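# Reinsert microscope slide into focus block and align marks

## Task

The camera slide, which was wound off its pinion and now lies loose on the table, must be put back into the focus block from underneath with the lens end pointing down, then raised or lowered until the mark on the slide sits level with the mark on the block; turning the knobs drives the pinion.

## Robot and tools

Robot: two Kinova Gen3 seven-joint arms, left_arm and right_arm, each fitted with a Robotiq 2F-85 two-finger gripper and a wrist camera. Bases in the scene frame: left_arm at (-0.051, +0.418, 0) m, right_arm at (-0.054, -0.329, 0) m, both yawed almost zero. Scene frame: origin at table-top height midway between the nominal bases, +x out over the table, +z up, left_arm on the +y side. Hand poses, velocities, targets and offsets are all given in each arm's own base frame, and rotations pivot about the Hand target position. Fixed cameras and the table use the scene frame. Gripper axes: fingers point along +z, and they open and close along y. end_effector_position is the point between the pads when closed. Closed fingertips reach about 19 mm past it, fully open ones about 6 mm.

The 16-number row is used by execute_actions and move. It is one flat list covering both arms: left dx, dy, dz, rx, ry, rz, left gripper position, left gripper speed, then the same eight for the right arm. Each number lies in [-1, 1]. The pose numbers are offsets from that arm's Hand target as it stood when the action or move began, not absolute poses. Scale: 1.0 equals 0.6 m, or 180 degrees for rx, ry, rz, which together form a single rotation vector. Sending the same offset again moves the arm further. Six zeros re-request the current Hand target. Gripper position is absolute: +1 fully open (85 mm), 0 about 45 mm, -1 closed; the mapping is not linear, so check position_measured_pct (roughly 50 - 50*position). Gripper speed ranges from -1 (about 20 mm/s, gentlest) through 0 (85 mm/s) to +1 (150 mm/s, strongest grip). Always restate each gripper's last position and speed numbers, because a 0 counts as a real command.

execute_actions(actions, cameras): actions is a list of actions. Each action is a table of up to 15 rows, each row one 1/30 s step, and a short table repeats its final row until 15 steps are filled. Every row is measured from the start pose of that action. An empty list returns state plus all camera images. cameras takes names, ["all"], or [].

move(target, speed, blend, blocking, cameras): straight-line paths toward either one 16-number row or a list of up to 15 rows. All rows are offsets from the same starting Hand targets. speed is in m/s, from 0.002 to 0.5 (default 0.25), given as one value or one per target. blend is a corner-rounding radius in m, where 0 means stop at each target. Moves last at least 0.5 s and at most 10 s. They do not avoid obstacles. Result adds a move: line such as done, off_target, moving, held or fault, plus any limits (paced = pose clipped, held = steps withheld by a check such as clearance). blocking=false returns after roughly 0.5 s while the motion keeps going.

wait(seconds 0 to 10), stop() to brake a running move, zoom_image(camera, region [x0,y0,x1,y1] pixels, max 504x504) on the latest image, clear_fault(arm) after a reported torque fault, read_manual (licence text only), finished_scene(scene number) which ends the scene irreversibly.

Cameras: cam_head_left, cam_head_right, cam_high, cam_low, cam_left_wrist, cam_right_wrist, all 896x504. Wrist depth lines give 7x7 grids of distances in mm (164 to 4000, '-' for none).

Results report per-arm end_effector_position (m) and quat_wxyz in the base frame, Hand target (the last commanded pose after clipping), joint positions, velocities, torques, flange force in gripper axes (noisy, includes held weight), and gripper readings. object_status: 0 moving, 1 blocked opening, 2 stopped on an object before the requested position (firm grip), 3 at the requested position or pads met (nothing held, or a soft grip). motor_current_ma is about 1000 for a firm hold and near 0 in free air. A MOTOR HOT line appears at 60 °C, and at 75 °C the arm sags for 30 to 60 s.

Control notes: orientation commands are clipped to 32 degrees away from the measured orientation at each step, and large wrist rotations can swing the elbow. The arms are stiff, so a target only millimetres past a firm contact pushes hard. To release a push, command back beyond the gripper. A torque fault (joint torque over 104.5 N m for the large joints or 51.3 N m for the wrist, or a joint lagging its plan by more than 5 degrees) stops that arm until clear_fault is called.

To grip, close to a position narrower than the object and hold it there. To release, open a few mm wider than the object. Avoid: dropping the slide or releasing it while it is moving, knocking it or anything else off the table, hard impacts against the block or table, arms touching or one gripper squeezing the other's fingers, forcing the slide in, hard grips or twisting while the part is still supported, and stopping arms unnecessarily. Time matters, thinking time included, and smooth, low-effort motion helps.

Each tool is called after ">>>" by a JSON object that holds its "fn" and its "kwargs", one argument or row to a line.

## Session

>>> {"fn": "execute_actions", "kwargs": {
  "actions": []
}}

>>> {"fn": "zoom_image", "kwargs": {
  "camera": "cam_head_left",
  "region": [300, 160, 560, 400]
}}

>>> {"fn": "zoom_image", "kwargs": {
  "camera": "cam_high",
  "region": [300, 120, 560, 320]
}}

Scene clock: 0.00 s.
left_arm: end_effector_position=(+0.6458, -0.1248, +0.3855) position_measured_pct=0.0 object_status=3 motor_current_ma=0 end_effector_quat_wxyz=(+0.155, +0.972, -0.132, +0.120) | right_arm: end_effector_position=(+0.6257, +0.3226, +0.3135) position_measured_pct=0.0 object_status=3 motor_current_ma=0 end_effector_quat_wxyz=(-0.244, +0.524, +0.734, +0.356)
Joint positions: left_arm=[0.133 0.752 -0.479 0.59 0.7 1.68 4.377] | right_arm=[-0.197 0.85 0.075 0.896 -0.969 1.34 0.388]
Joint velocities: within noise
Joint torques (N m): no reading
Flange force (N): no reading
Wrist depth (mm): cam_left_wrist=[548 569 597 624 655 694 734 / 535 559 585 611 638 672 713 / 525 548 570 597 625 654 688 / 515 537 561 585 606 638 674 / 504 525 548 571 593 620 656 / 493 515 533 558 580 607 639 / 483 503 522 545 564 589 620] | cam_right_wrist=[225 198 213 951 1026 2521 2833 / 197 188 - 844 920 993 2271 / 198 203 206 767 821 890 960 / 214 218 - 697 739 797 850 / 229 233 607 638 682 721 761 / 245 254 561 590 624 657 692 / 290 275 523 547 576 604 641]
Hand target: left_arm +0.6458, -0.1248, +0.3855; +0.155, +0.972, -0.132, +0.120 | right_arm +0.6257, +0.3226, +0.3135; -0.244, +0.524, +0.734, +0.356
Tool commands: left_gripper/position=+1.0 left_gripper/speed=+1.0 right_gripper/position=+1.0 right_gripper/speed=+1.0
camera_calibration:
cam_left_wrist: T_world_to_cam=[[-0.29315, -0.91709, 0.270201, -0.027567], [-0.935862, 0.217461, -0.277261, 0.795979], [0.195515, -0.33415, -0.922018, 0.334492], [0, 0, 0, 1]] pos_world=[0.671447, -0.0866057, 0.53655]
cam_right_wrist: T_world_to_cam=[[0.937688, 0.221301, 0.267893, -0.740036], [0.347349, -0.617962, -0.705317, 0.259254], [0.00946056, 0.754419, -0.656324, 0.105819], [0, 0, 0, 1]] pos_world=[0.60287, 0.244148, 0.450558]

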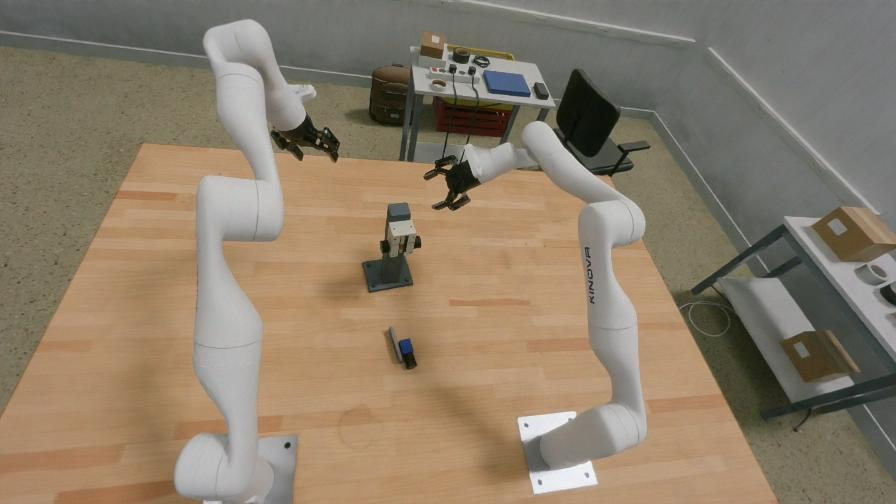

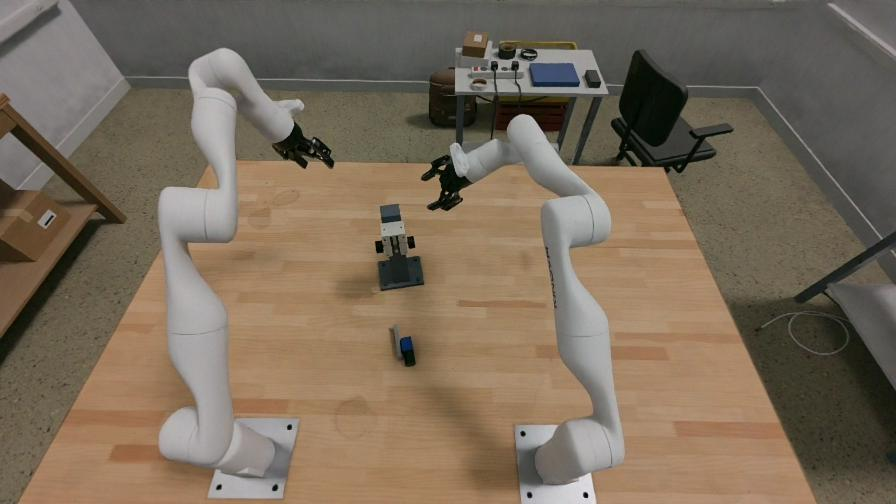

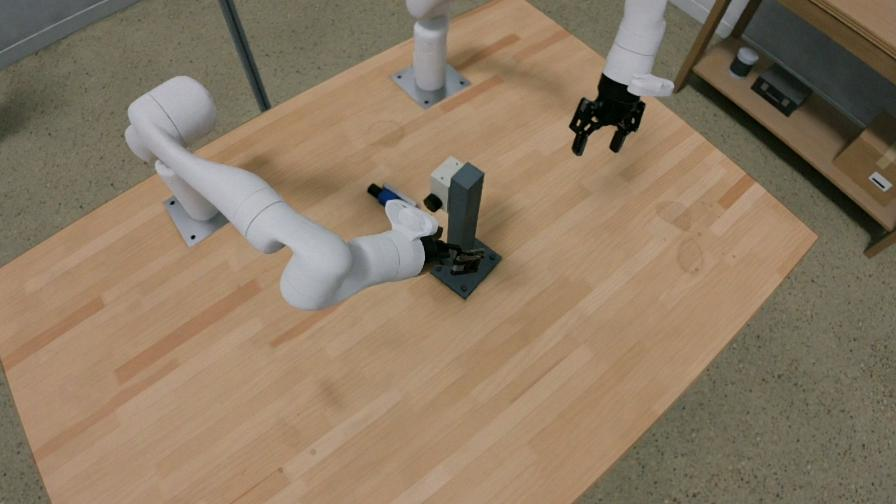

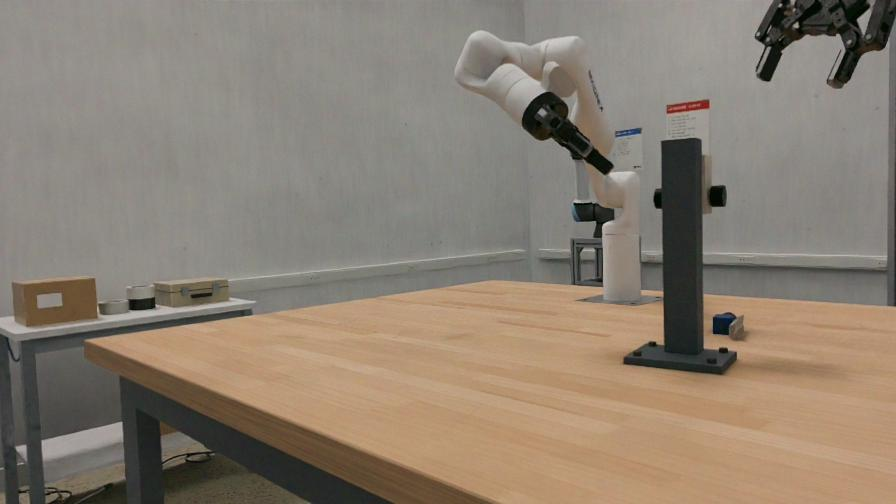

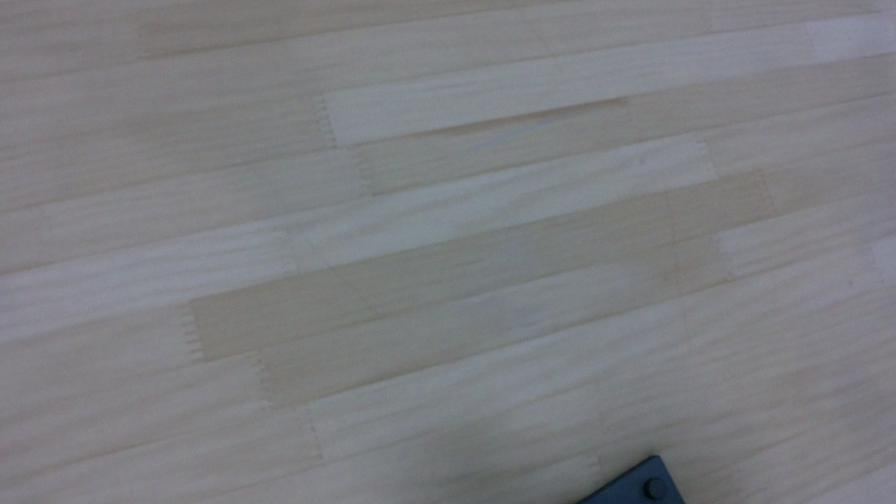

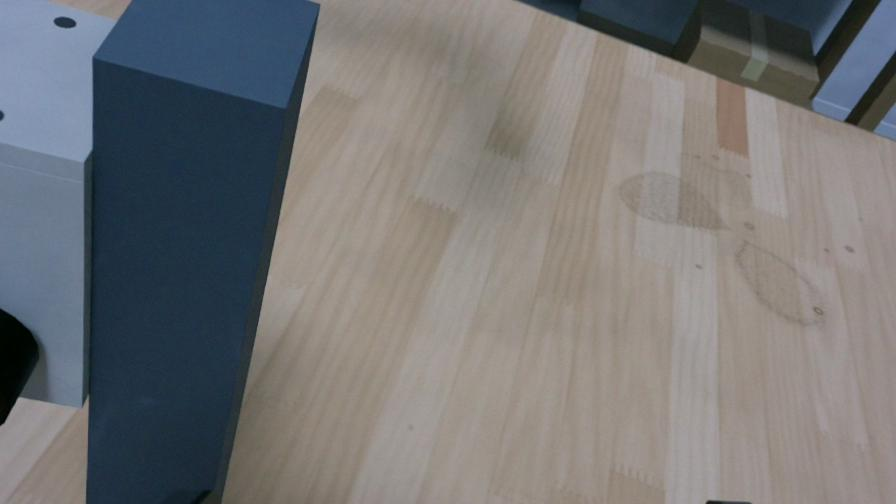

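Scaled by 1.938 from the camera's 896x504 image, which has a finer 1280x720 frame.

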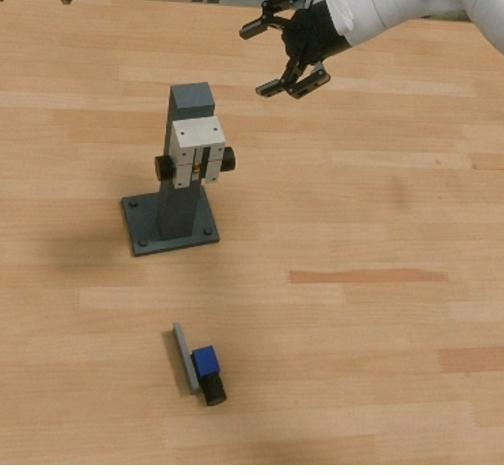

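Scaled by 1.938 from the camera's 896x504 image, which has a finer 1280x720 frame.

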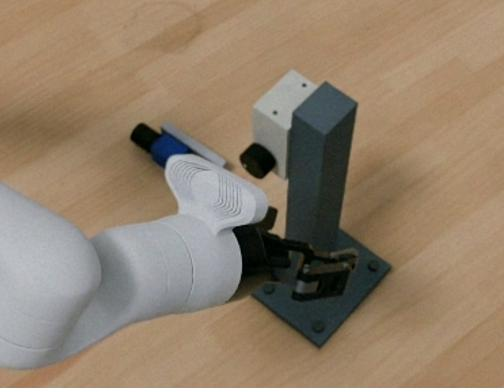

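>>> {"fn": "move", "kwargs": {
  "target": [
    [-0.5,0,0,0.045,0.045,0.08,1,1,-0.1,-0.35,0.08,0,0,0,1,1],
    [-0.693,-0.405,-0.309,0.0902,0.0894,0.1617,1,1,-0.4,-0.6,0.08,0,0,0,1,1]
  ],
  "blend": 0.05,
  "cameras": ["cam_left_wrist","cam_head_left","cam_high"]
}}

Scene clock: 45.93 s.
left_arm: end_effector_position=(+0.2300, -0.3678, +0.2001) position_measured_pct=0.0 object_status=3 motor_current_ma=0 end_effector_quat_wxyz=(+0.000, +0.993, +0.122, +0.000) | right_arm: end_effector_position=(+0.3857, -0.0373, +0.3615) position_measured_pct=0.0 object_status=3 motor_current_ma=0 end_effector_quat_wxyz=(-0.244, +0.524, +0.734, +0.356)
Joint positions: left_arm=[1.175 0.413 -0.309 1.703 0.142 1.046 5.776] | right_arm=[0.453 0.44 0.193 1.497 -0.783 1.789 1.041]
Joint torques (N m): left_arm=[0.61 -15.69 -3.96 -6.88 0.3 -0.4 -0.19] | right_arm=[0.95 -14.65 0.51 -4.87 -2.03 1.42 0.23]
Flange force (N): left_arm=[1.3 4.3 -1.9] | right_arm=[1.5 6.3 -4.4]
Wrist depth (mm): cam_left_wrist=[344 345 345 345 344 347 346 / 344 344 346 345 345 346 346 / 344 343 345 316 346 346 346 / 345 345 345 314 345 346 346 / 344 345 345 318 346 346 347 / 345 345 345 347 346 346 347 / 345 346 346 346 346 346 347] | cam_right_wrist=[846 898 946 1051 1157 550 510 / 768 812 852 936 1012 524 544 / 704 739 788 846 902 595 1036 / 649 681 687 772 816 634 940 / 602 634 664 702 718 777 841 / 562 590 617 651 676 716 765 / 527 551 576 604 637 668 700]
Hand target: left_arm +0.2299, -0.3678, +0.2001; +0.000, +0.993, +0.122, +0.000 | right_arm +0.3857, -0.0374, +0.3615; -0.244, +0.525, +0.734, +0.356
Off the commanded pose: left_arm 0.000 m, 0 deg | right_arm 0.000 m, 0 deg.
move: done
camera_calibration:
cam_left_wrist: T_world_to_cam=[[0.242892, -0.970053, 0.000452642, -0.410963], [-0.970047, -0.242892, -0.00360055, 0.192115], [0.00360267, 0.000435459, -0.999993, 0.346517], [0, 0, 0, 1]] pos_world=[0.284932, -0.352144, 0.347392]
Images, in order (width x height): cam_head_left 896x504, cam_high 896x504, cam_left_wrist 896x504.

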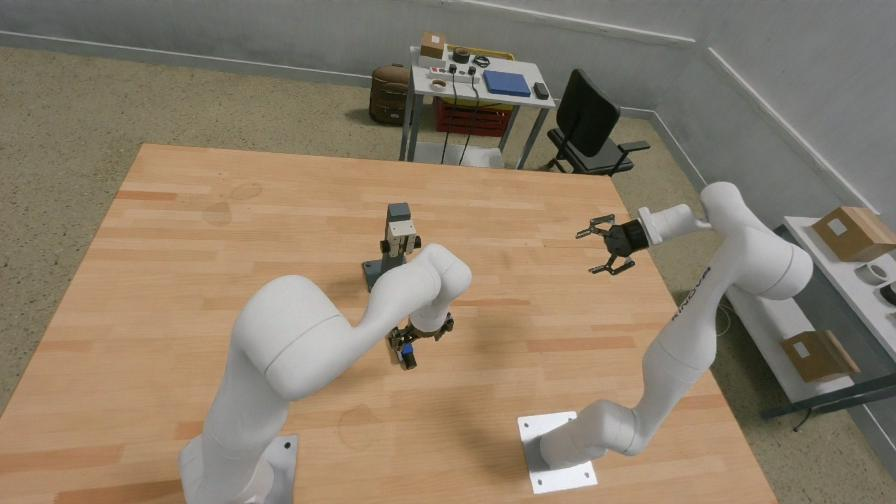

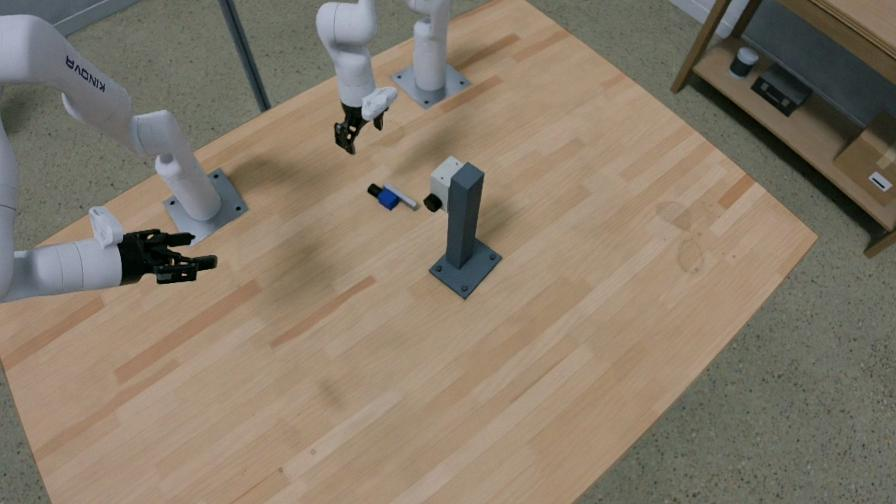

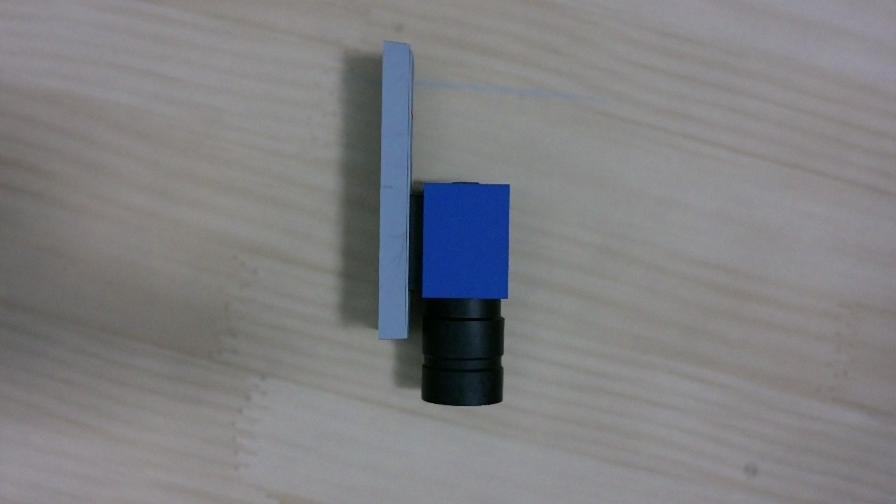

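>>> {"fn": "move", "kwargs": {
  "target": [
    [0.0835,0.02,-0.18,0,0,-0.0033,1,1,0,0,0,0,0,0,1,1],
    [0.0835,0.02,-0.297,0,0,-0.0033,1,1,0,0,0,0,0,0,1,1]
  ],
  "speed": [0.2,0.08],
  "cameras": ["cam_left_wrist","cam_head_left"]
}}

>>> {"fn": "zoom_image", "kwargs": {
  "camera": "cam_head_left",
  "region": [350, 300, 470, 400]
}}

Scene clock: 58.13 s.
left_arm: end_effector_position=(+0.2800, -0.3558, +0.0219) position_measured_pct=0.0 object_status=3 motor_current_ma=0 end_effector_quat_wxyz=(+0.000, +0.993, +0.117, +0.000) | right_arm: end_effector_position=(+0.3857, -0.0374, +0.3615) position_measured_pct=0.0 object_status=3 motor_current_ma=0 end_effector_quat_wxyz=(-0.244, +0.525, +0.734, +0.356)
Joint positions: left_arm=[1.004 0.743 -0.232 1.83 0.281 0.6 5.545] | right_arm=[0.454 0.44 0.193 1.497 -0.783 1.789 1.041]
Joint torques (N m): left_arm=[0.59 -18.63 -4.19 -3.87 0.28 -0.41 -0.17] | right_arm=[0.98 -14.68 0.59 -4.94 -1.98 1.39 0.25]
Flange force (N): left_arm=[3.4 3.0 1.5] | right_arm=[1.6 6.3 -4.2]
Wrist depth (mm): cam_left_wrist=[166 167 167 167 167 167 167 / 166 167 167 167 167 167 167 / 167 167 - 167 167 167 168 / 167 167 - 167 168 168 168 / 167 167 - 167 167 168 168 / 167 167 - 167 168 168 168 / 167 167 - - - 168 168] | cam_right_wrist=[847 903 905 535 1145 551 510 / 767 812 602 579 1012 525 547 / 705 742 754 817 906 595 1038 / 650 681 675 770 817 633 938 / 602 634 658 708 718 775 839 / 560 591 617 651 678 714 767 / 526 551 574 603 635 667 703]
Hand target: left_arm +0.2800, -0.3558, +0.0219; +0.000, +0.993, +0.117, +0.000 | right_arm +0.3857, -0.0374, +0.3615; -0.244, +0.525, +0.734, +0.356
Off the commanded pose: left_arm 0.000 m, 0 deg | right_arm 0.000 m, 0 deg.
move: done
camera_calibration:
cam_left_wrist: T_world_to_cam=[[0.232808, -0.972523, 0.000378784, -0.409468], [-0.972516, -0.232808, -0.00361241, 0.247227], [0.00360133, 0.000472624, -0.999993, 0.168145], [0, 0, 0, 1]] pos_world=[0.335154, -0.34074, 0.169192]
Images, in order (width x height): cam_head_left 896x504, cam_left_wrist 896x504.

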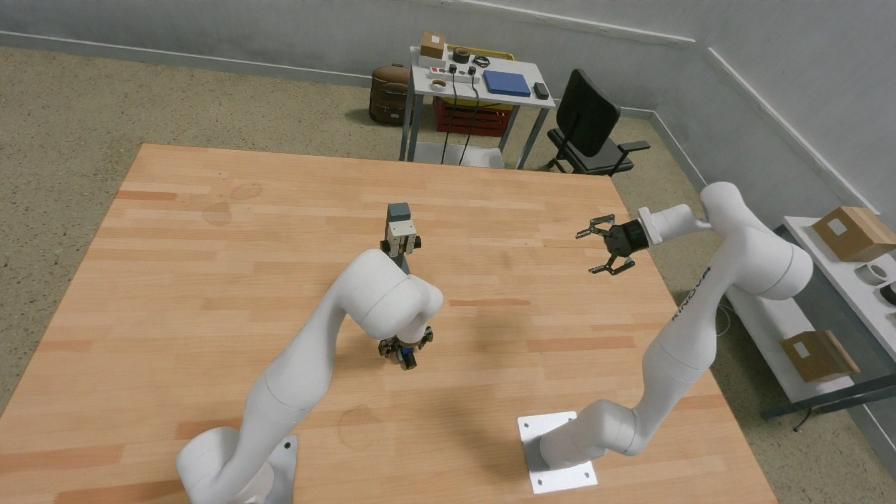

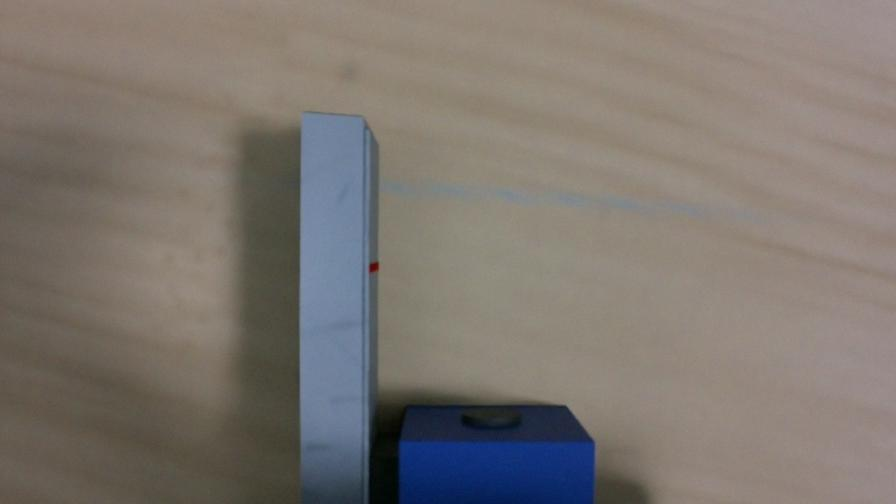

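Scaled by 4.200 from the camera's 896x504 image, which has a finer 1280x720 frame.

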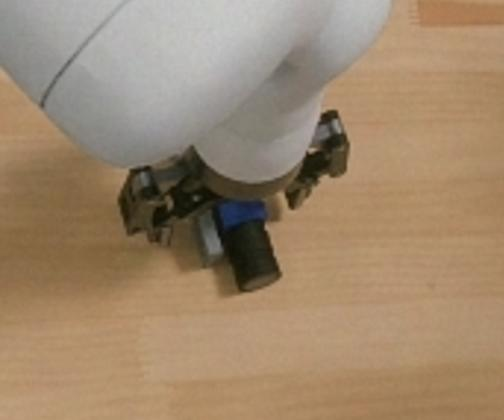

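>>> {"fn": "move", "kwargs": {
  "target": [0,0,0,0,0,0,-0.3,-1,0,0,0,0,0,0,1,1],
  "cameras": ["cam_left_wrist"]
}}

>>> {"fn": "move", "kwargs": {
  "target": [0,0,0.36,0,0,0,-0.3,-1,0,0,0,0,0,0,1,1],
  "speed": 0.15,
  "cameras": ["cam_head_right","cam_left_wrist"]
}}

Scene clock: 75.53 s.
left_arm: end_effector_position=(+0.2800, -0.3558, +0.0219) position_measured_pct=50.2 object_status=0 motor_current_ma=1000 end_effector_quat_wxyz=(+0.000, +0.993, +0.117, +0.000) | right_arm: end_effector_position=(+0.3857, -0.0374, +0.3615) position_measured_pct=0.0 object_status=3 motor_current_ma=0 end_effector_quat_wxyz=(-0.244, +0.525, +0.734, +0.356)
Joint positions: left_arm=[1.004 0.743 -0.232 1.83 0.281 0.6 5.545] | right_arm=[0.454 0.44 0.193 1.497 -0.783 1.789 1.041]
Joint torques (N m): left_arm=[1 -14.06 -3.33 -3.02 0.57 -0.87 -0.16] | right_arm=[0.96 -14.7 0.54 -4.94 -2.02 1.41 0.24]
Flange force (N): left_arm=[3.4 0.8 -9.8] | right_arm=[1.5 6.2 -4.2]
Wrist depth (mm): cam_left_wrist=[167 167 167 167 167 167 168 / 166 167 167 167 167 167 168 / 167 167 - 167 168 168 168 / 167 167 - 167 168 168 168 / 167 167 - 167 168 168 168 / 167 167 - 167 168 168 168 / 167 167 - - - 168 168] | cam_right_wrist=[840 898 912 534 1147 549 509 / 767 814 604 578 1011 524 548 / 707 742 756 820 902 595 1031 / 649 681 677 770 817 633 935 / 603 633 666 704 719 773 840 / 562 590 616 651 678 714 766 / 528 550 575 603 636 668 704]
Hand target: left_arm +0.2800, -0.3558, +0.0219; +0.000, +0.993, +0.117, +0.000 | right_arm +0.3857, -0.0374, +0.3615; -0.244, +0.525, +0.734, +0.356
Off the commanded pose: left_arm 0.000 m, 0 deg | right_arm 0.000 m, 0 deg.
move: done
camera_calibration:
cam_left_wrist: T_world_to_cam=[[0.232903, -0.9725, 0.000355052, -0.409488], [-0.972494, -0.232903, -0.00351436, 0.24717], [0.00350041, 0.00047322, -0.999994, 0.168079], [0, 0, 0, 1]] pos_world=[0.335154, -0.34074, 0.169092]
Images, in order (width x height): cam_left_wrist 896x504.

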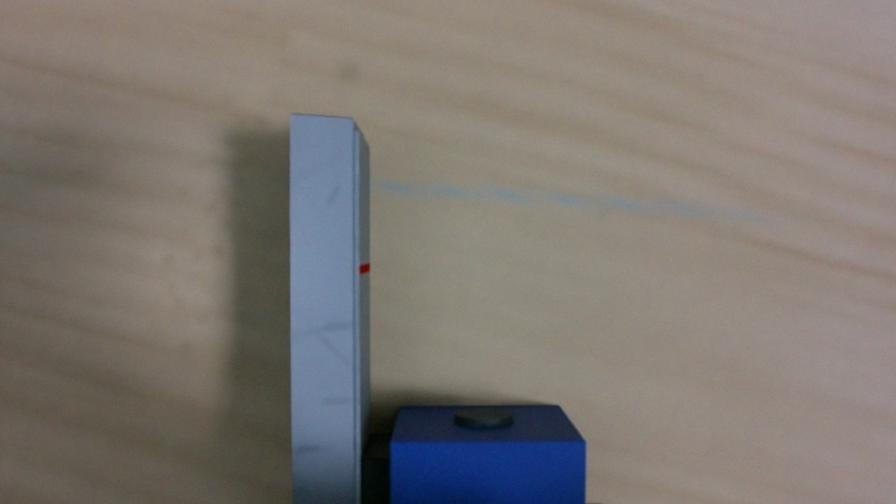

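Scene clock: 77.37 s.
left_arm: end_effector_position=(+0.2800, -0.3558, +0.2379) position_measured_pct=50.2 object_status=2 motor_current_ma=1000 end_effector_quat_wxyz=(+0.000, +0.993, +0.117, +0.000) | right_arm: end_effector_position=(+0.3857, -0.0374, +0.3615) position_measured_pct=0.0 object_status=3 motor_current_ma=0 end_effector_quat_wxyz=(-0.244, +0.525, +0.734, +0.356)
Joint positions: left_arm=[1.069 0.413 -0.32 1.569 0.138 1.181 5.669] | right_arm=[0.454 0.44 0.193 1.497 -0.783 1.789 1.041]
Joint torques (N m): left_arm=[0.6 -17.97 -4.02 -8.5 0.24 -0.45 -0.14] | right_arm=[0.97 -14.72 0.54 -4.9 -2 1.39 0.21]
Flange force (N): left_arm=[2.0 4.4 1.3] | right_arm=[1.4 6.3 -4.4]
Wrist depth (mm): cam_left_wrist=[381 382 382 383 382 382 385 / 380 381 382 383 383 384 385 / 382 381 381 384 383 384 385 / 381 382 382 383 382 384 384 / 380 382 383 383 383 384 385 / 383 382 383 383 384 384 385 / 382 383 - - - 385 384] | cam_right_wrist=[846 902 906 567 1143 552 510 / 769 814 874 933 1014 524 547 / 703 740 791 851 906 594 1041 / 647 681 722 770 817 631 934 / 601 635 665 705 721 774 844 / 560 590 616 653 675 718 765 / 527 550 575 604 639 668 702]
Hand target: left_arm +0.2800, -0.3558, +0.2379; +0.000, +0.993, +0.117, +0.000 | right_arm +0.3857, -0.0374, +0.3615; -0.244, +0.525, +0.734, +0.356
Off the commanded pose: left_arm 0.000 m, 0 deg | right_arm 0.000 m, 0 deg.
move: done
camera_calibration:
cam_left_wrist: T_world_to_cam=[[0.232808, -0.972523, 0.000476028, -0.409588], [-0.972516, -0.232809, -0.00358913, 0.247998], [0.00360133, 0.000372634, -0.999993, 0.38411], [0, 0, 0, 1]] pos_world=[0.335154, -0.34074, 0.385192]
Images, in order (width x height): cam_head_right 896x504, cam_left_wrist 896x504.

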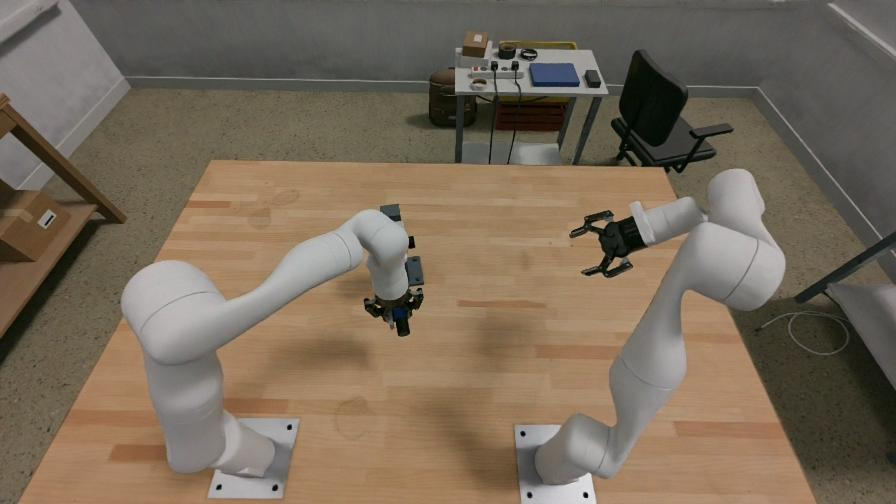

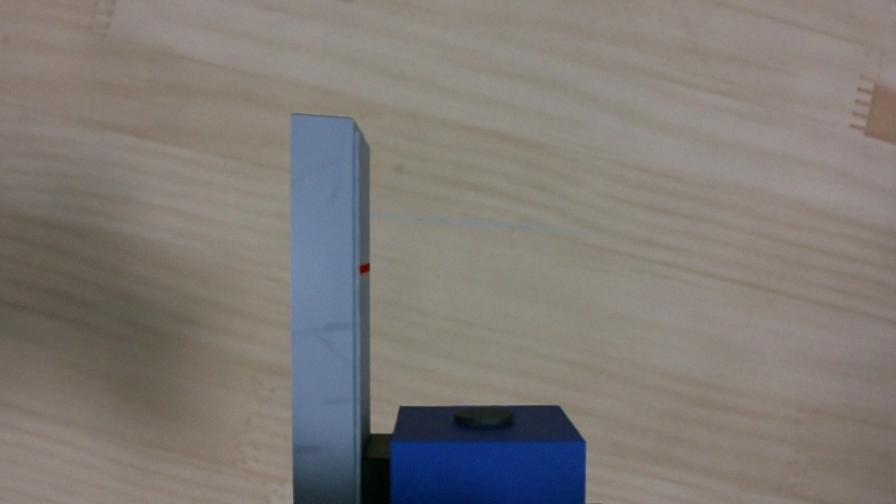

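>>> {"fn": "move", "kwargs": {
  "target": [0.2,0.1,0.12,0,0,-0.5156,-0.3,-1,0,0,0,0,0,0,1,1],
  "speed": 0.3
}}

>>> {"fn": "move", "kwargs": {
  "target": [0,0,0,-0.4915,-0.092,0,-0.3,-1,0,0,0,0,0,0,1,1],
  "speed": 0.3,
  "cameras": ["cam_head_right","cam_low"]
}}

Scene clock: 90.33 s.
left_arm: end_effector_position=(+0.4000, -0.2958, +0.3099) position_measured_pct=50.2 object_status=2 motor_current_ma=1000 end_effector_quat_wxyz=(+0.000, +0.769, -0.639, +0.000) | right_arm: end_effector_position=(+0.3857, -0.0374, +0.3615) position_measured_pct=0.0 object_status=3 motor_current_ma=0 end_effector_quat_wxyz=(-0.244, +0.525, +0.734, +0.356)
Joint positions: left_arm=[0.597 0.457 -0.017 1.246 0.008 1.44 3.907] | right_arm=[0.454 0.44 0.193 1.497 -0.783 1.789 1.041]
Joint torques (N m): left_arm=[0.59 -20.14 -2.82 -9.35 0.44 -0.41 -0.11] | right_arm=[0.99 -14.67 0.56 -4.92 -2.04 1.42 0.23]
Flange force (N): left_arm=[3.6 -3.4 0.5] | right_arm=[1.5 6.2 -4.2]
Wrist depth (mm): cam_left_wrist=[452 453 454 455 454 456 457 / - 190 453 454 457 457 458 / - - 455 455 454 456 459 / - 213 456 455 456 457 457 / - - 453 455 455 457 459 / - - 455 455 455 457 458 / - 190 - - - 457 457] | cam_right_wrist=[844 897 976 1054 1133 525 511 / 767 811 872 933 1014 525 546 / 704 742 789 846 903 596 1033 / 648 681 723 769 818 632 933 / 603 637 667 705 719 778 839 / 562 591 615 651 677 715 770 / 527 550 575 604 638 670 702]
Hand target: left_arm +0.4000, -0.2958, +0.3099; +0.000, +0.770, -0.639, +0.000 | right_arm +0.3857, -0.0374, +0.3615; -0.244, +0.525, +0.734, +0.356
Off the commanded pose: left_arm 0.000 m, 0 deg | right_arm 0.000 m, 0 deg.
move: done

Scene clock: 93.43 s.
left_arm: end_effector_position=(+0.4000, -0.2958, +0.3099) position_measured_pct=50.2 object_status=2 motor_current_ma=1000 end_effector_quat_wxyz=(+0.452, +0.544, -0.452, +0.544) | right_arm: end_effector_position=(+0.3857, -0.0374, +0.3615) position_measured_pct=0.0 object_status=3 motor_current_ma=0 end_effector_quat_wxyz=(-0.244, +0.525, +0.734, +0.356)
Joint positions: left_arm=[-0.244 0.685 0.195 2.218 1.631 1.429 1.81] | right_arm=[0.454 0.44 0.193 1.497 -0.783 1.789 1.041]
Joint torques (N m): left_arm=[0.66 -15.9 1.05 -1.73 1.2 3.51 -0.24] | right_arm=[0.98 -14.69 0.57 -4.9 -2.03 1.38 0.26]
Flange force (N): left_arm=[-2.1 -4.5 0.5] | right_arm=[1.5 6.4 -4.4]
Wrist depth (mm): cam_left_wrist=[3453 3383 3250 3084 822 838 2960 / 3435 3418 3315 3172 701 3014 2858 / 3453 3332 3234 3219 666 2908 2921 / 3471 3219 3234 3098 3055 2947 2947 / 3400 3366 3299 3157 3084 3055 2895 / 3366 3219 3234 2621 2631 3000 2947 / 198 212 3266 - 2411 2947 2858] | cam_right_wrist=[844 902 971 1052 1114 549 510 / 768 811 872 930 1009 525 546 / 702 741 787 851 905 592 1038 / 651 680 721 769 814 633 935 / 604 637 667 706 721 775 838 / 562 592 617 654 675 717 768 / 526 552 574 603 634 666 702]
Hand target: left_arm +0.4000, -0.2958, +0.3099; +0.452, +0.544, -0.452, +0.544 | right_arm +0.3857, -0.0374, +0.3615; -0.244, +0.525, +0.734, +0.356
Off the commanded pose: left_arm 0.000 m, 0 deg | right_arm 0.000 m, 0 deg.
move: done
Images, in order (width x height): cam_head_right 896x504, cam_low 896x504.

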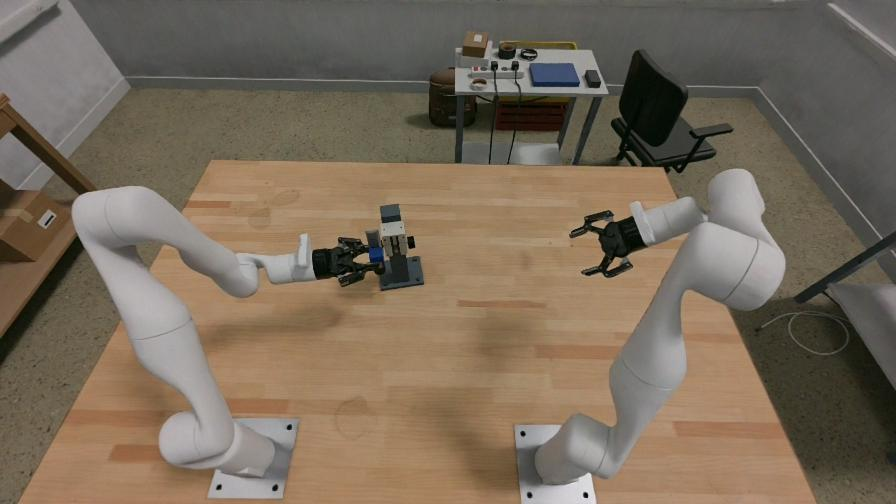

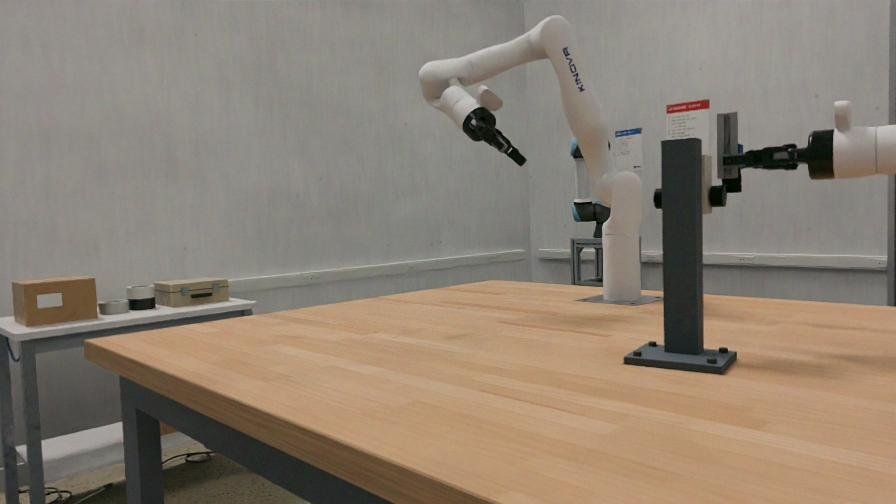

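>>> {"fn": "move", "kwargs": {
  "target": [-0.03,0.17,0,0,0,0,-0.3,-1,-0.0945,0.692,-0.186,0.2539,-0.0671,-0.4613,1,1],
  "speed": 0.2,
  "cameras": ["cam_right_wrist","cam_head_right"]
}}

Scene clock: 106.90 s.
left_arm: end_effector_position=(+0.3820, -0.1938, +0.3099) position_measured_pct=50.2 object_status=2 motor_current_ma=1000 end_effector_quat_wxyz=(+0.452, +0.544, -0.452, +0.544) | right_arm: end_effector_position=(+0.3290, +0.3778, +0.2499) position_measured_pct=0.0 object_status=3 motor_current_ma=0 end_effector_quat_wxyz=(-0.052, +0.705, +0.052, +0.706)
Joint positions: left_arm=[-0.47 0.677 0.09 2.213 1.348 1.571 1.831] | right_arm=[-1.191 0.914 -0.532 2.228 -4.484 1.963 1.727]
Joint torques (N m): left_arm=[0.62 -15 0.29 -0.57 1.31 3.47 -0.18] | right_arm=[1 -15.9 0.02 0.89 0.19 2.83 0.27]
Flange force (N): left_arm=[-2.1 -4.6 -0.5] | right_arm=[1.2 -6.1 -0.9]
Wrist depth (mm): cam_left_wrist=[3603 3435 3299 3203 3234 3084 3028 / 3603 3435 3332 3315 3203 3055 3028 / 3603 3471 3418 3266 3142 3084 3000 / 3565 3418 3282 3299 3157 3070 3000 / 3508 320 3366 3266 3188 3113 3014 / 276 277 3400 2674 2706 3070 2973 / 276 272 - - 2511 3028 2947] | cam_right_wrist=[3128 3098 3041 2934 2846 2763 2706 / 3113 3055 3000 2934 2786 2774 2729 / 3113 3142 3070 340 2798 2763 2740 / 3172 3128 3084 297 2798 2809 2706 / 3128 3098 314 297 305 2774 2763 / 3203 3113 298 298 300 1683 1564 / 3219 3142 3028 307 2846 2590 2550]
Hand target: left_arm +0.3820, -0.1938, +0.3099; +0.452, +0.544, -0.452, +0.544 | right_arm +0.3290, +0.3778, +0.2499; -0.052, +0.705, +0.052, +0.706
Off the commanded pose: left_arm 0.000 m, 0 deg | right_arm 0.000 m, 0 deg.
move: done; limits=paced
camera_calibration:
cam_right_wrist: T_world_to_cam=[[0.165648, -0.986013, 0.0184199, 0.315528], [-0.0296018, -0.0236409, -0.999282, 0.324526], [0.985741, 0.164984, -0.0331038, -0.22895], [0, 0, 0, 1]] pos_world=[0.183025, 0.35656, 0.310902]
Images, in order (width x height): cam_head_right 896x504, cam_right_wrist 896x504.

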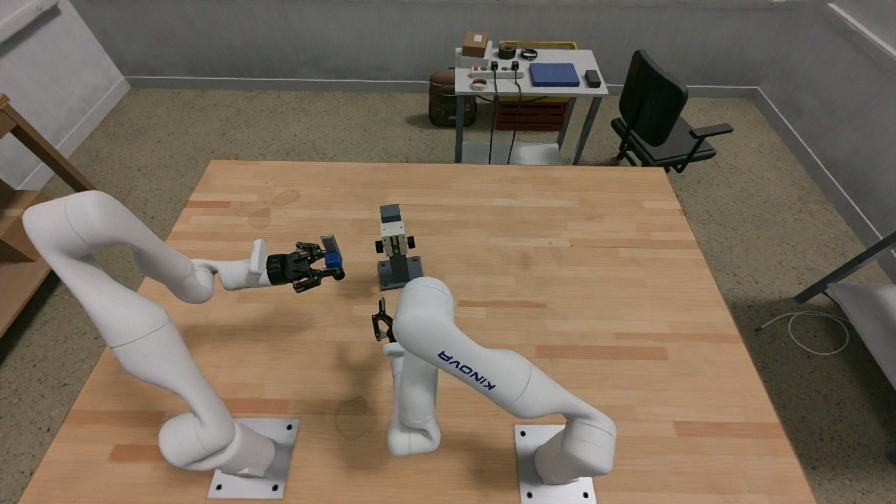

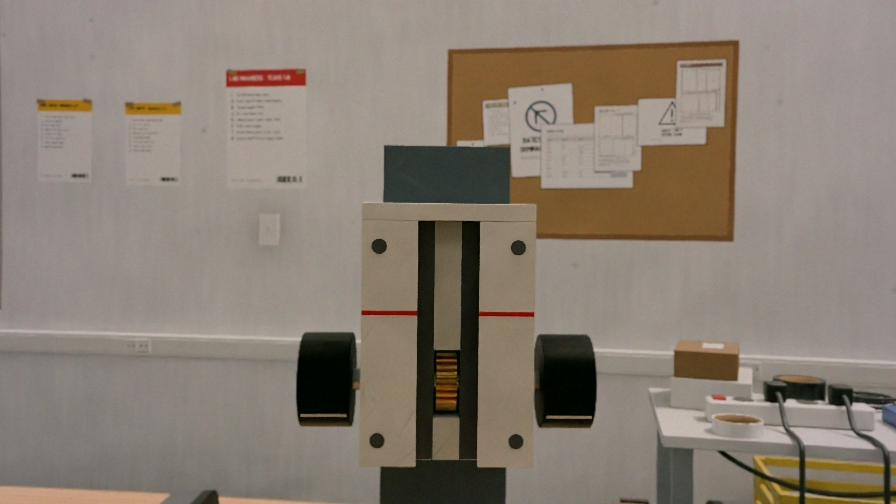

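>>> {"fn": "move", "kwargs": {
  "target": [
    [0,0,-0.2915,0,0,0,-0.3,-1,0,0,-0.1667,0,0,0,1,1],
    [0.0777,-0.247,-0.2915,0,0,0,-0.3,-1,0,0,-0.1667,0,0,0,1,1]
  ],
  "speed": 0.2,
  "cameras": ["cam_right_wrist","cam_head_right","cam_low"]
}}

Scene clock: 122.10 s.
left_arm: end_effector_position=(+0.4287, -0.3420, +0.1350) position_measured_pct=50.2 object_status=2 motor_current_ma=1000 end_effector_quat_wxyz=(+0.452, +0.544, -0.452, +0.544) | right_arm: end_effector_position=(+0.3290, +0.3778, +0.1498) position_measured_pct=0.0 object_status=3 motor_current_ma=0 end_effector_quat_wxyz=(-0.052, +0.705, +0.052, +0.706)
Joint positions: left_arm=[-0.156 1.2 0.247 2.027 1.711 1.352 1.467] | right_arm=[-1.224 1.201 -0.458 2.15 -4.44 2.026 1.532]
Joint torques (N m): left_arm=[0.84 -19.68 3.52 1.44 -0.05 3.6 -0.21] | right_arm=[1.01 -16.99 0.22 2.38 -0.31 2.84 0.27]
Flange force (N): left_arm=[-4.6 -4.5 1.4] | right_arm=[-0.1 -5.9 -0.8]
Wrist depth (mm): cam_left_wrist=[- - - 3098 3000 2960 2870 / - 3332 3219 3055 3041 2987 2908 / - 3349 3219 3084 3070 2973 2895 / - 3188 3282 3113 3000 2973 2833 / - 3250 3250 3070 3041 2821 2883 / - - 1145 2456 1143 1017 2763 / - - - - - 775 714] | cam_right_wrist=[3188 3055 3041 295 304 2751 2663 / 3250 3055 295 295 298 2774 2717 / 3203 3113 3055 340 2821 2798 2706 / 3203 3084 3041 275 2858 2798 2729 / 3172 3142 3041 275 2870 1683 2631 / 245 3055 3014 241 2833 1878 1538 / 225 233 228 241 738 793 801]
Hand target: left_arm +0.4286, -0.3420, +0.1350; +0.452, +0.544, -0.452, +0.544 | right_arm +0.3290, +0.3778, +0.1498; -0.052, +0.705, +0.052, +0.706
Off the commanded pose: left_arm 0.000 m, 0 deg | right_arm 0.000 m, 0 deg.
move: done
camera_calibration:
cam_right_wrist: T_world_to_cam=[[0.16565, -0.986011, 0.0185186, 0.317349], [-0.029586, -0.0237383, -0.99928, 0.224629], [0.985741, 0.164983, -0.0331043, -0.23226], [0, 0, 0, 1]] pos_world=[0.183025, 0.35656, 0.210902]
Images, in order (width x height): cam_head_right 896x504, cam_low 896x504, cam_right_wrist 896x504.

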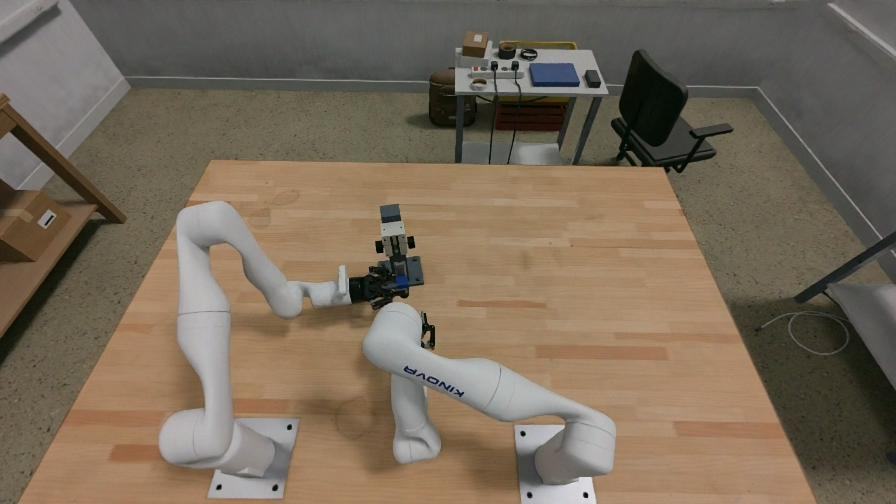

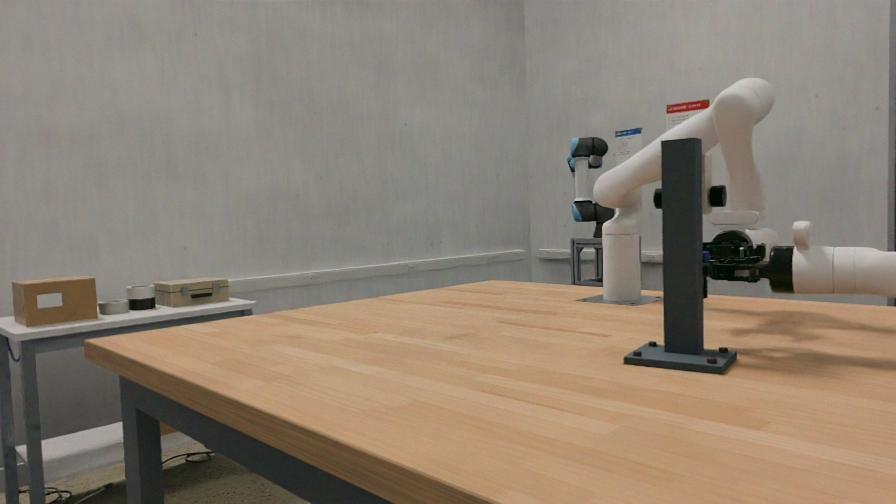

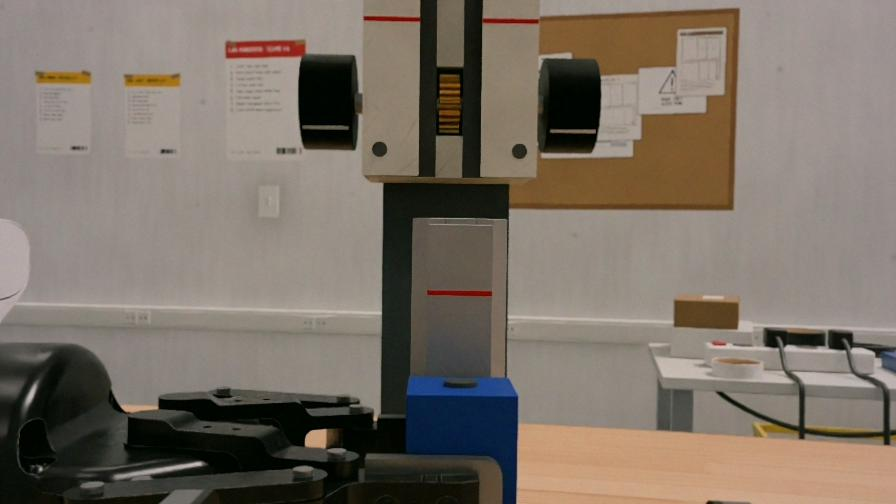

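>>> {"fn": "zoom_image", "kwargs": {
  "camera": "cam_right_wrist",
  "region": [350, 0, 550, 210]
}}

>>> {"fn": "zoom_image", "kwargs": {
  "camera": "cam_right_wrist",
  "region": [360, 200, 560, 410]
}}

Scaled by 2.400 from the camera's 896x504 image, which has a finer 1280x720 frame.

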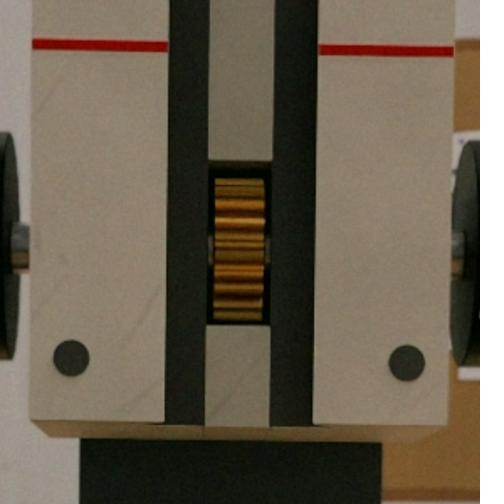

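Scaled by 2.400 from the camera's 896x504 image, which has a finer 1280x720 frame.

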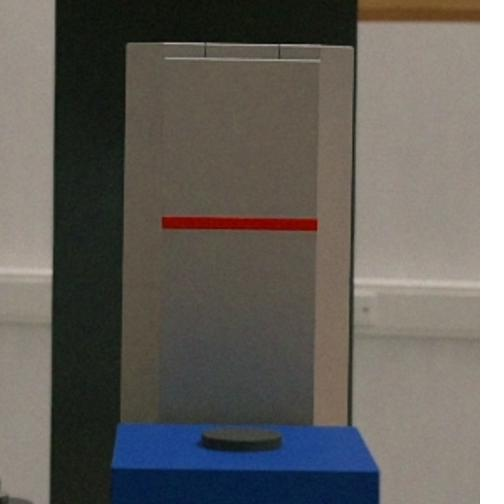

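>>> {"fn": "move", "kwargs": {
  "target": [0.0352,0.0117,0,0,0,0,-0.3,-1,0,0,0,0,0,0,1,1],
  "speed": 0.1,
  "cameras": ["cam_right_wrist"]
}}

>>> {"fn": "zoom_image", "kwargs": {
  "camera": "cam_right_wrist",
  "region": [350, 80, 600, 330]
}}

Scene clock: 146.30 s.
left_arm: end_effector_position=(+0.4498, -0.3350, +0.1350) position_measured_pct=50.2 object_status=2 motor_current_ma=1000 end_effector_quat_wxyz=(+0.452, +0.544, -0.452, +0.544) | right_arm: end_effector_position=(+0.3290, +0.3778, +0.1498) position_measured_pct=0.0 object_status=3 motor_current_ma=0 end_effector_quat_wxyz=(-0.052, +0.705, +0.052, +0.706)
Joint positions: left_arm=[-0.167 1.197 0.242 1.962 1.682 1.347 1.54] | right_arm=[-1.224 1.201 -0.458 2.15 -4.44 2.026 1.532]
Joint torques (N m): left_arm=[0.61 -20.4 3.51 0.86 0.17 3.58 -0.23] | right_arm=[1.02 -17.04 0.22 2.39 -0.32 2.86 0.25]
Flange force (N): left_arm=[-5.0 -4.6 1.8] | right_arm=[-0.3 -6.0 -0.8]
Wrist depth (mm): cam_left_wrist=[- - - - 3000 2987 2895 / - - 3142 3084 3000 2921 2908 / - - 3234 3098 2947 2895 2921 / - 167 3172 3128 3014 2973 2870 / - - 3188 3041 2570 2858 2870 / - - 1143 1141 1133 1028 2821 / - - - - - 770 777] | cam_right_wrist=[3188 3128 3070 295 304 2740 2717 / 3219 3098 295 295 298 2751 2763 / 3219 3098 3000 339 2821 2763 2729 / 3142 3113 3055 297 2870 2821 2706 / 3157 3113 3055 299 2846 1700 2684 / 261 292 325 263 2833 1868 1542 / 246 226 248 257 738 795 801]
Hand target: left_arm +0.4498, -0.3350, +0.1350; +0.452, +0.544, -0.452, +0.544 | right_arm +0.3290, +0.3778, +0.1498; -0.052, +0.705, +0.052, +0.706
Off the commanded pose: left_arm 0.000 m, 0 deg | right_arm 0.000 m, 0 deg.
move: done
camera_calibration:
cam_right_wrist: T_world_to_cam=[[0.16565, -0.986011, 0.0185186, 0.317349], [-0.029586, -0.0237383, -0.99928, 0.224629], [0.985741, 0.164983, -0.0331043, -0.23226], [0, 0, 0, 1]] pos_world=[0.183025, 0.35656, 0.210902]
Images, in order (width x height): cam_right_wrist 896x504.

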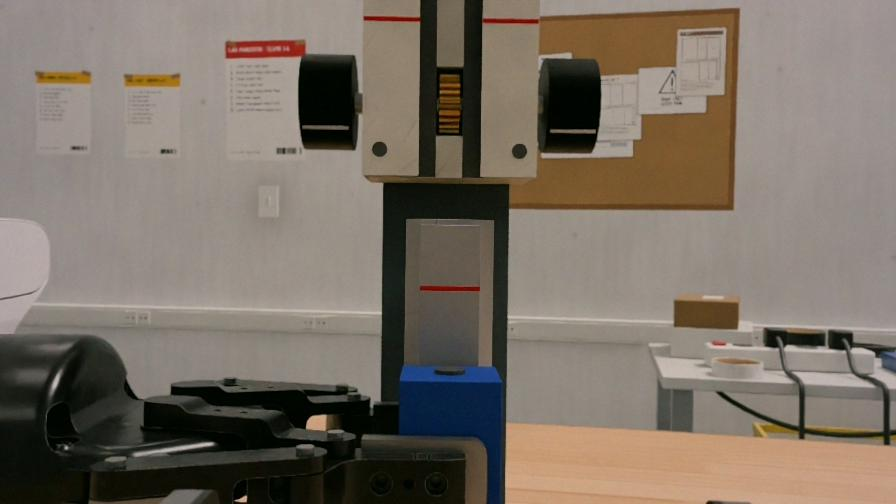

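Scaled by 2.016 from the camera's 896x504 image, which has a finer 1280x720 frame.

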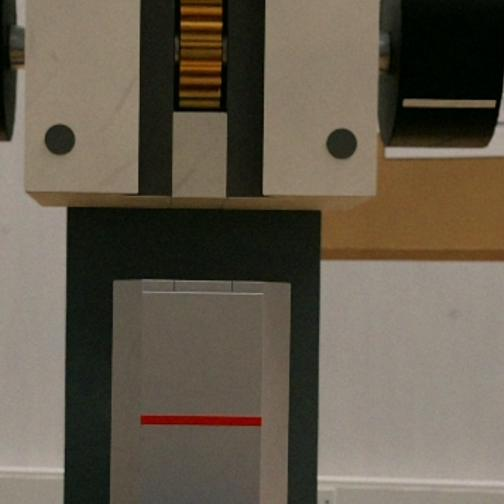

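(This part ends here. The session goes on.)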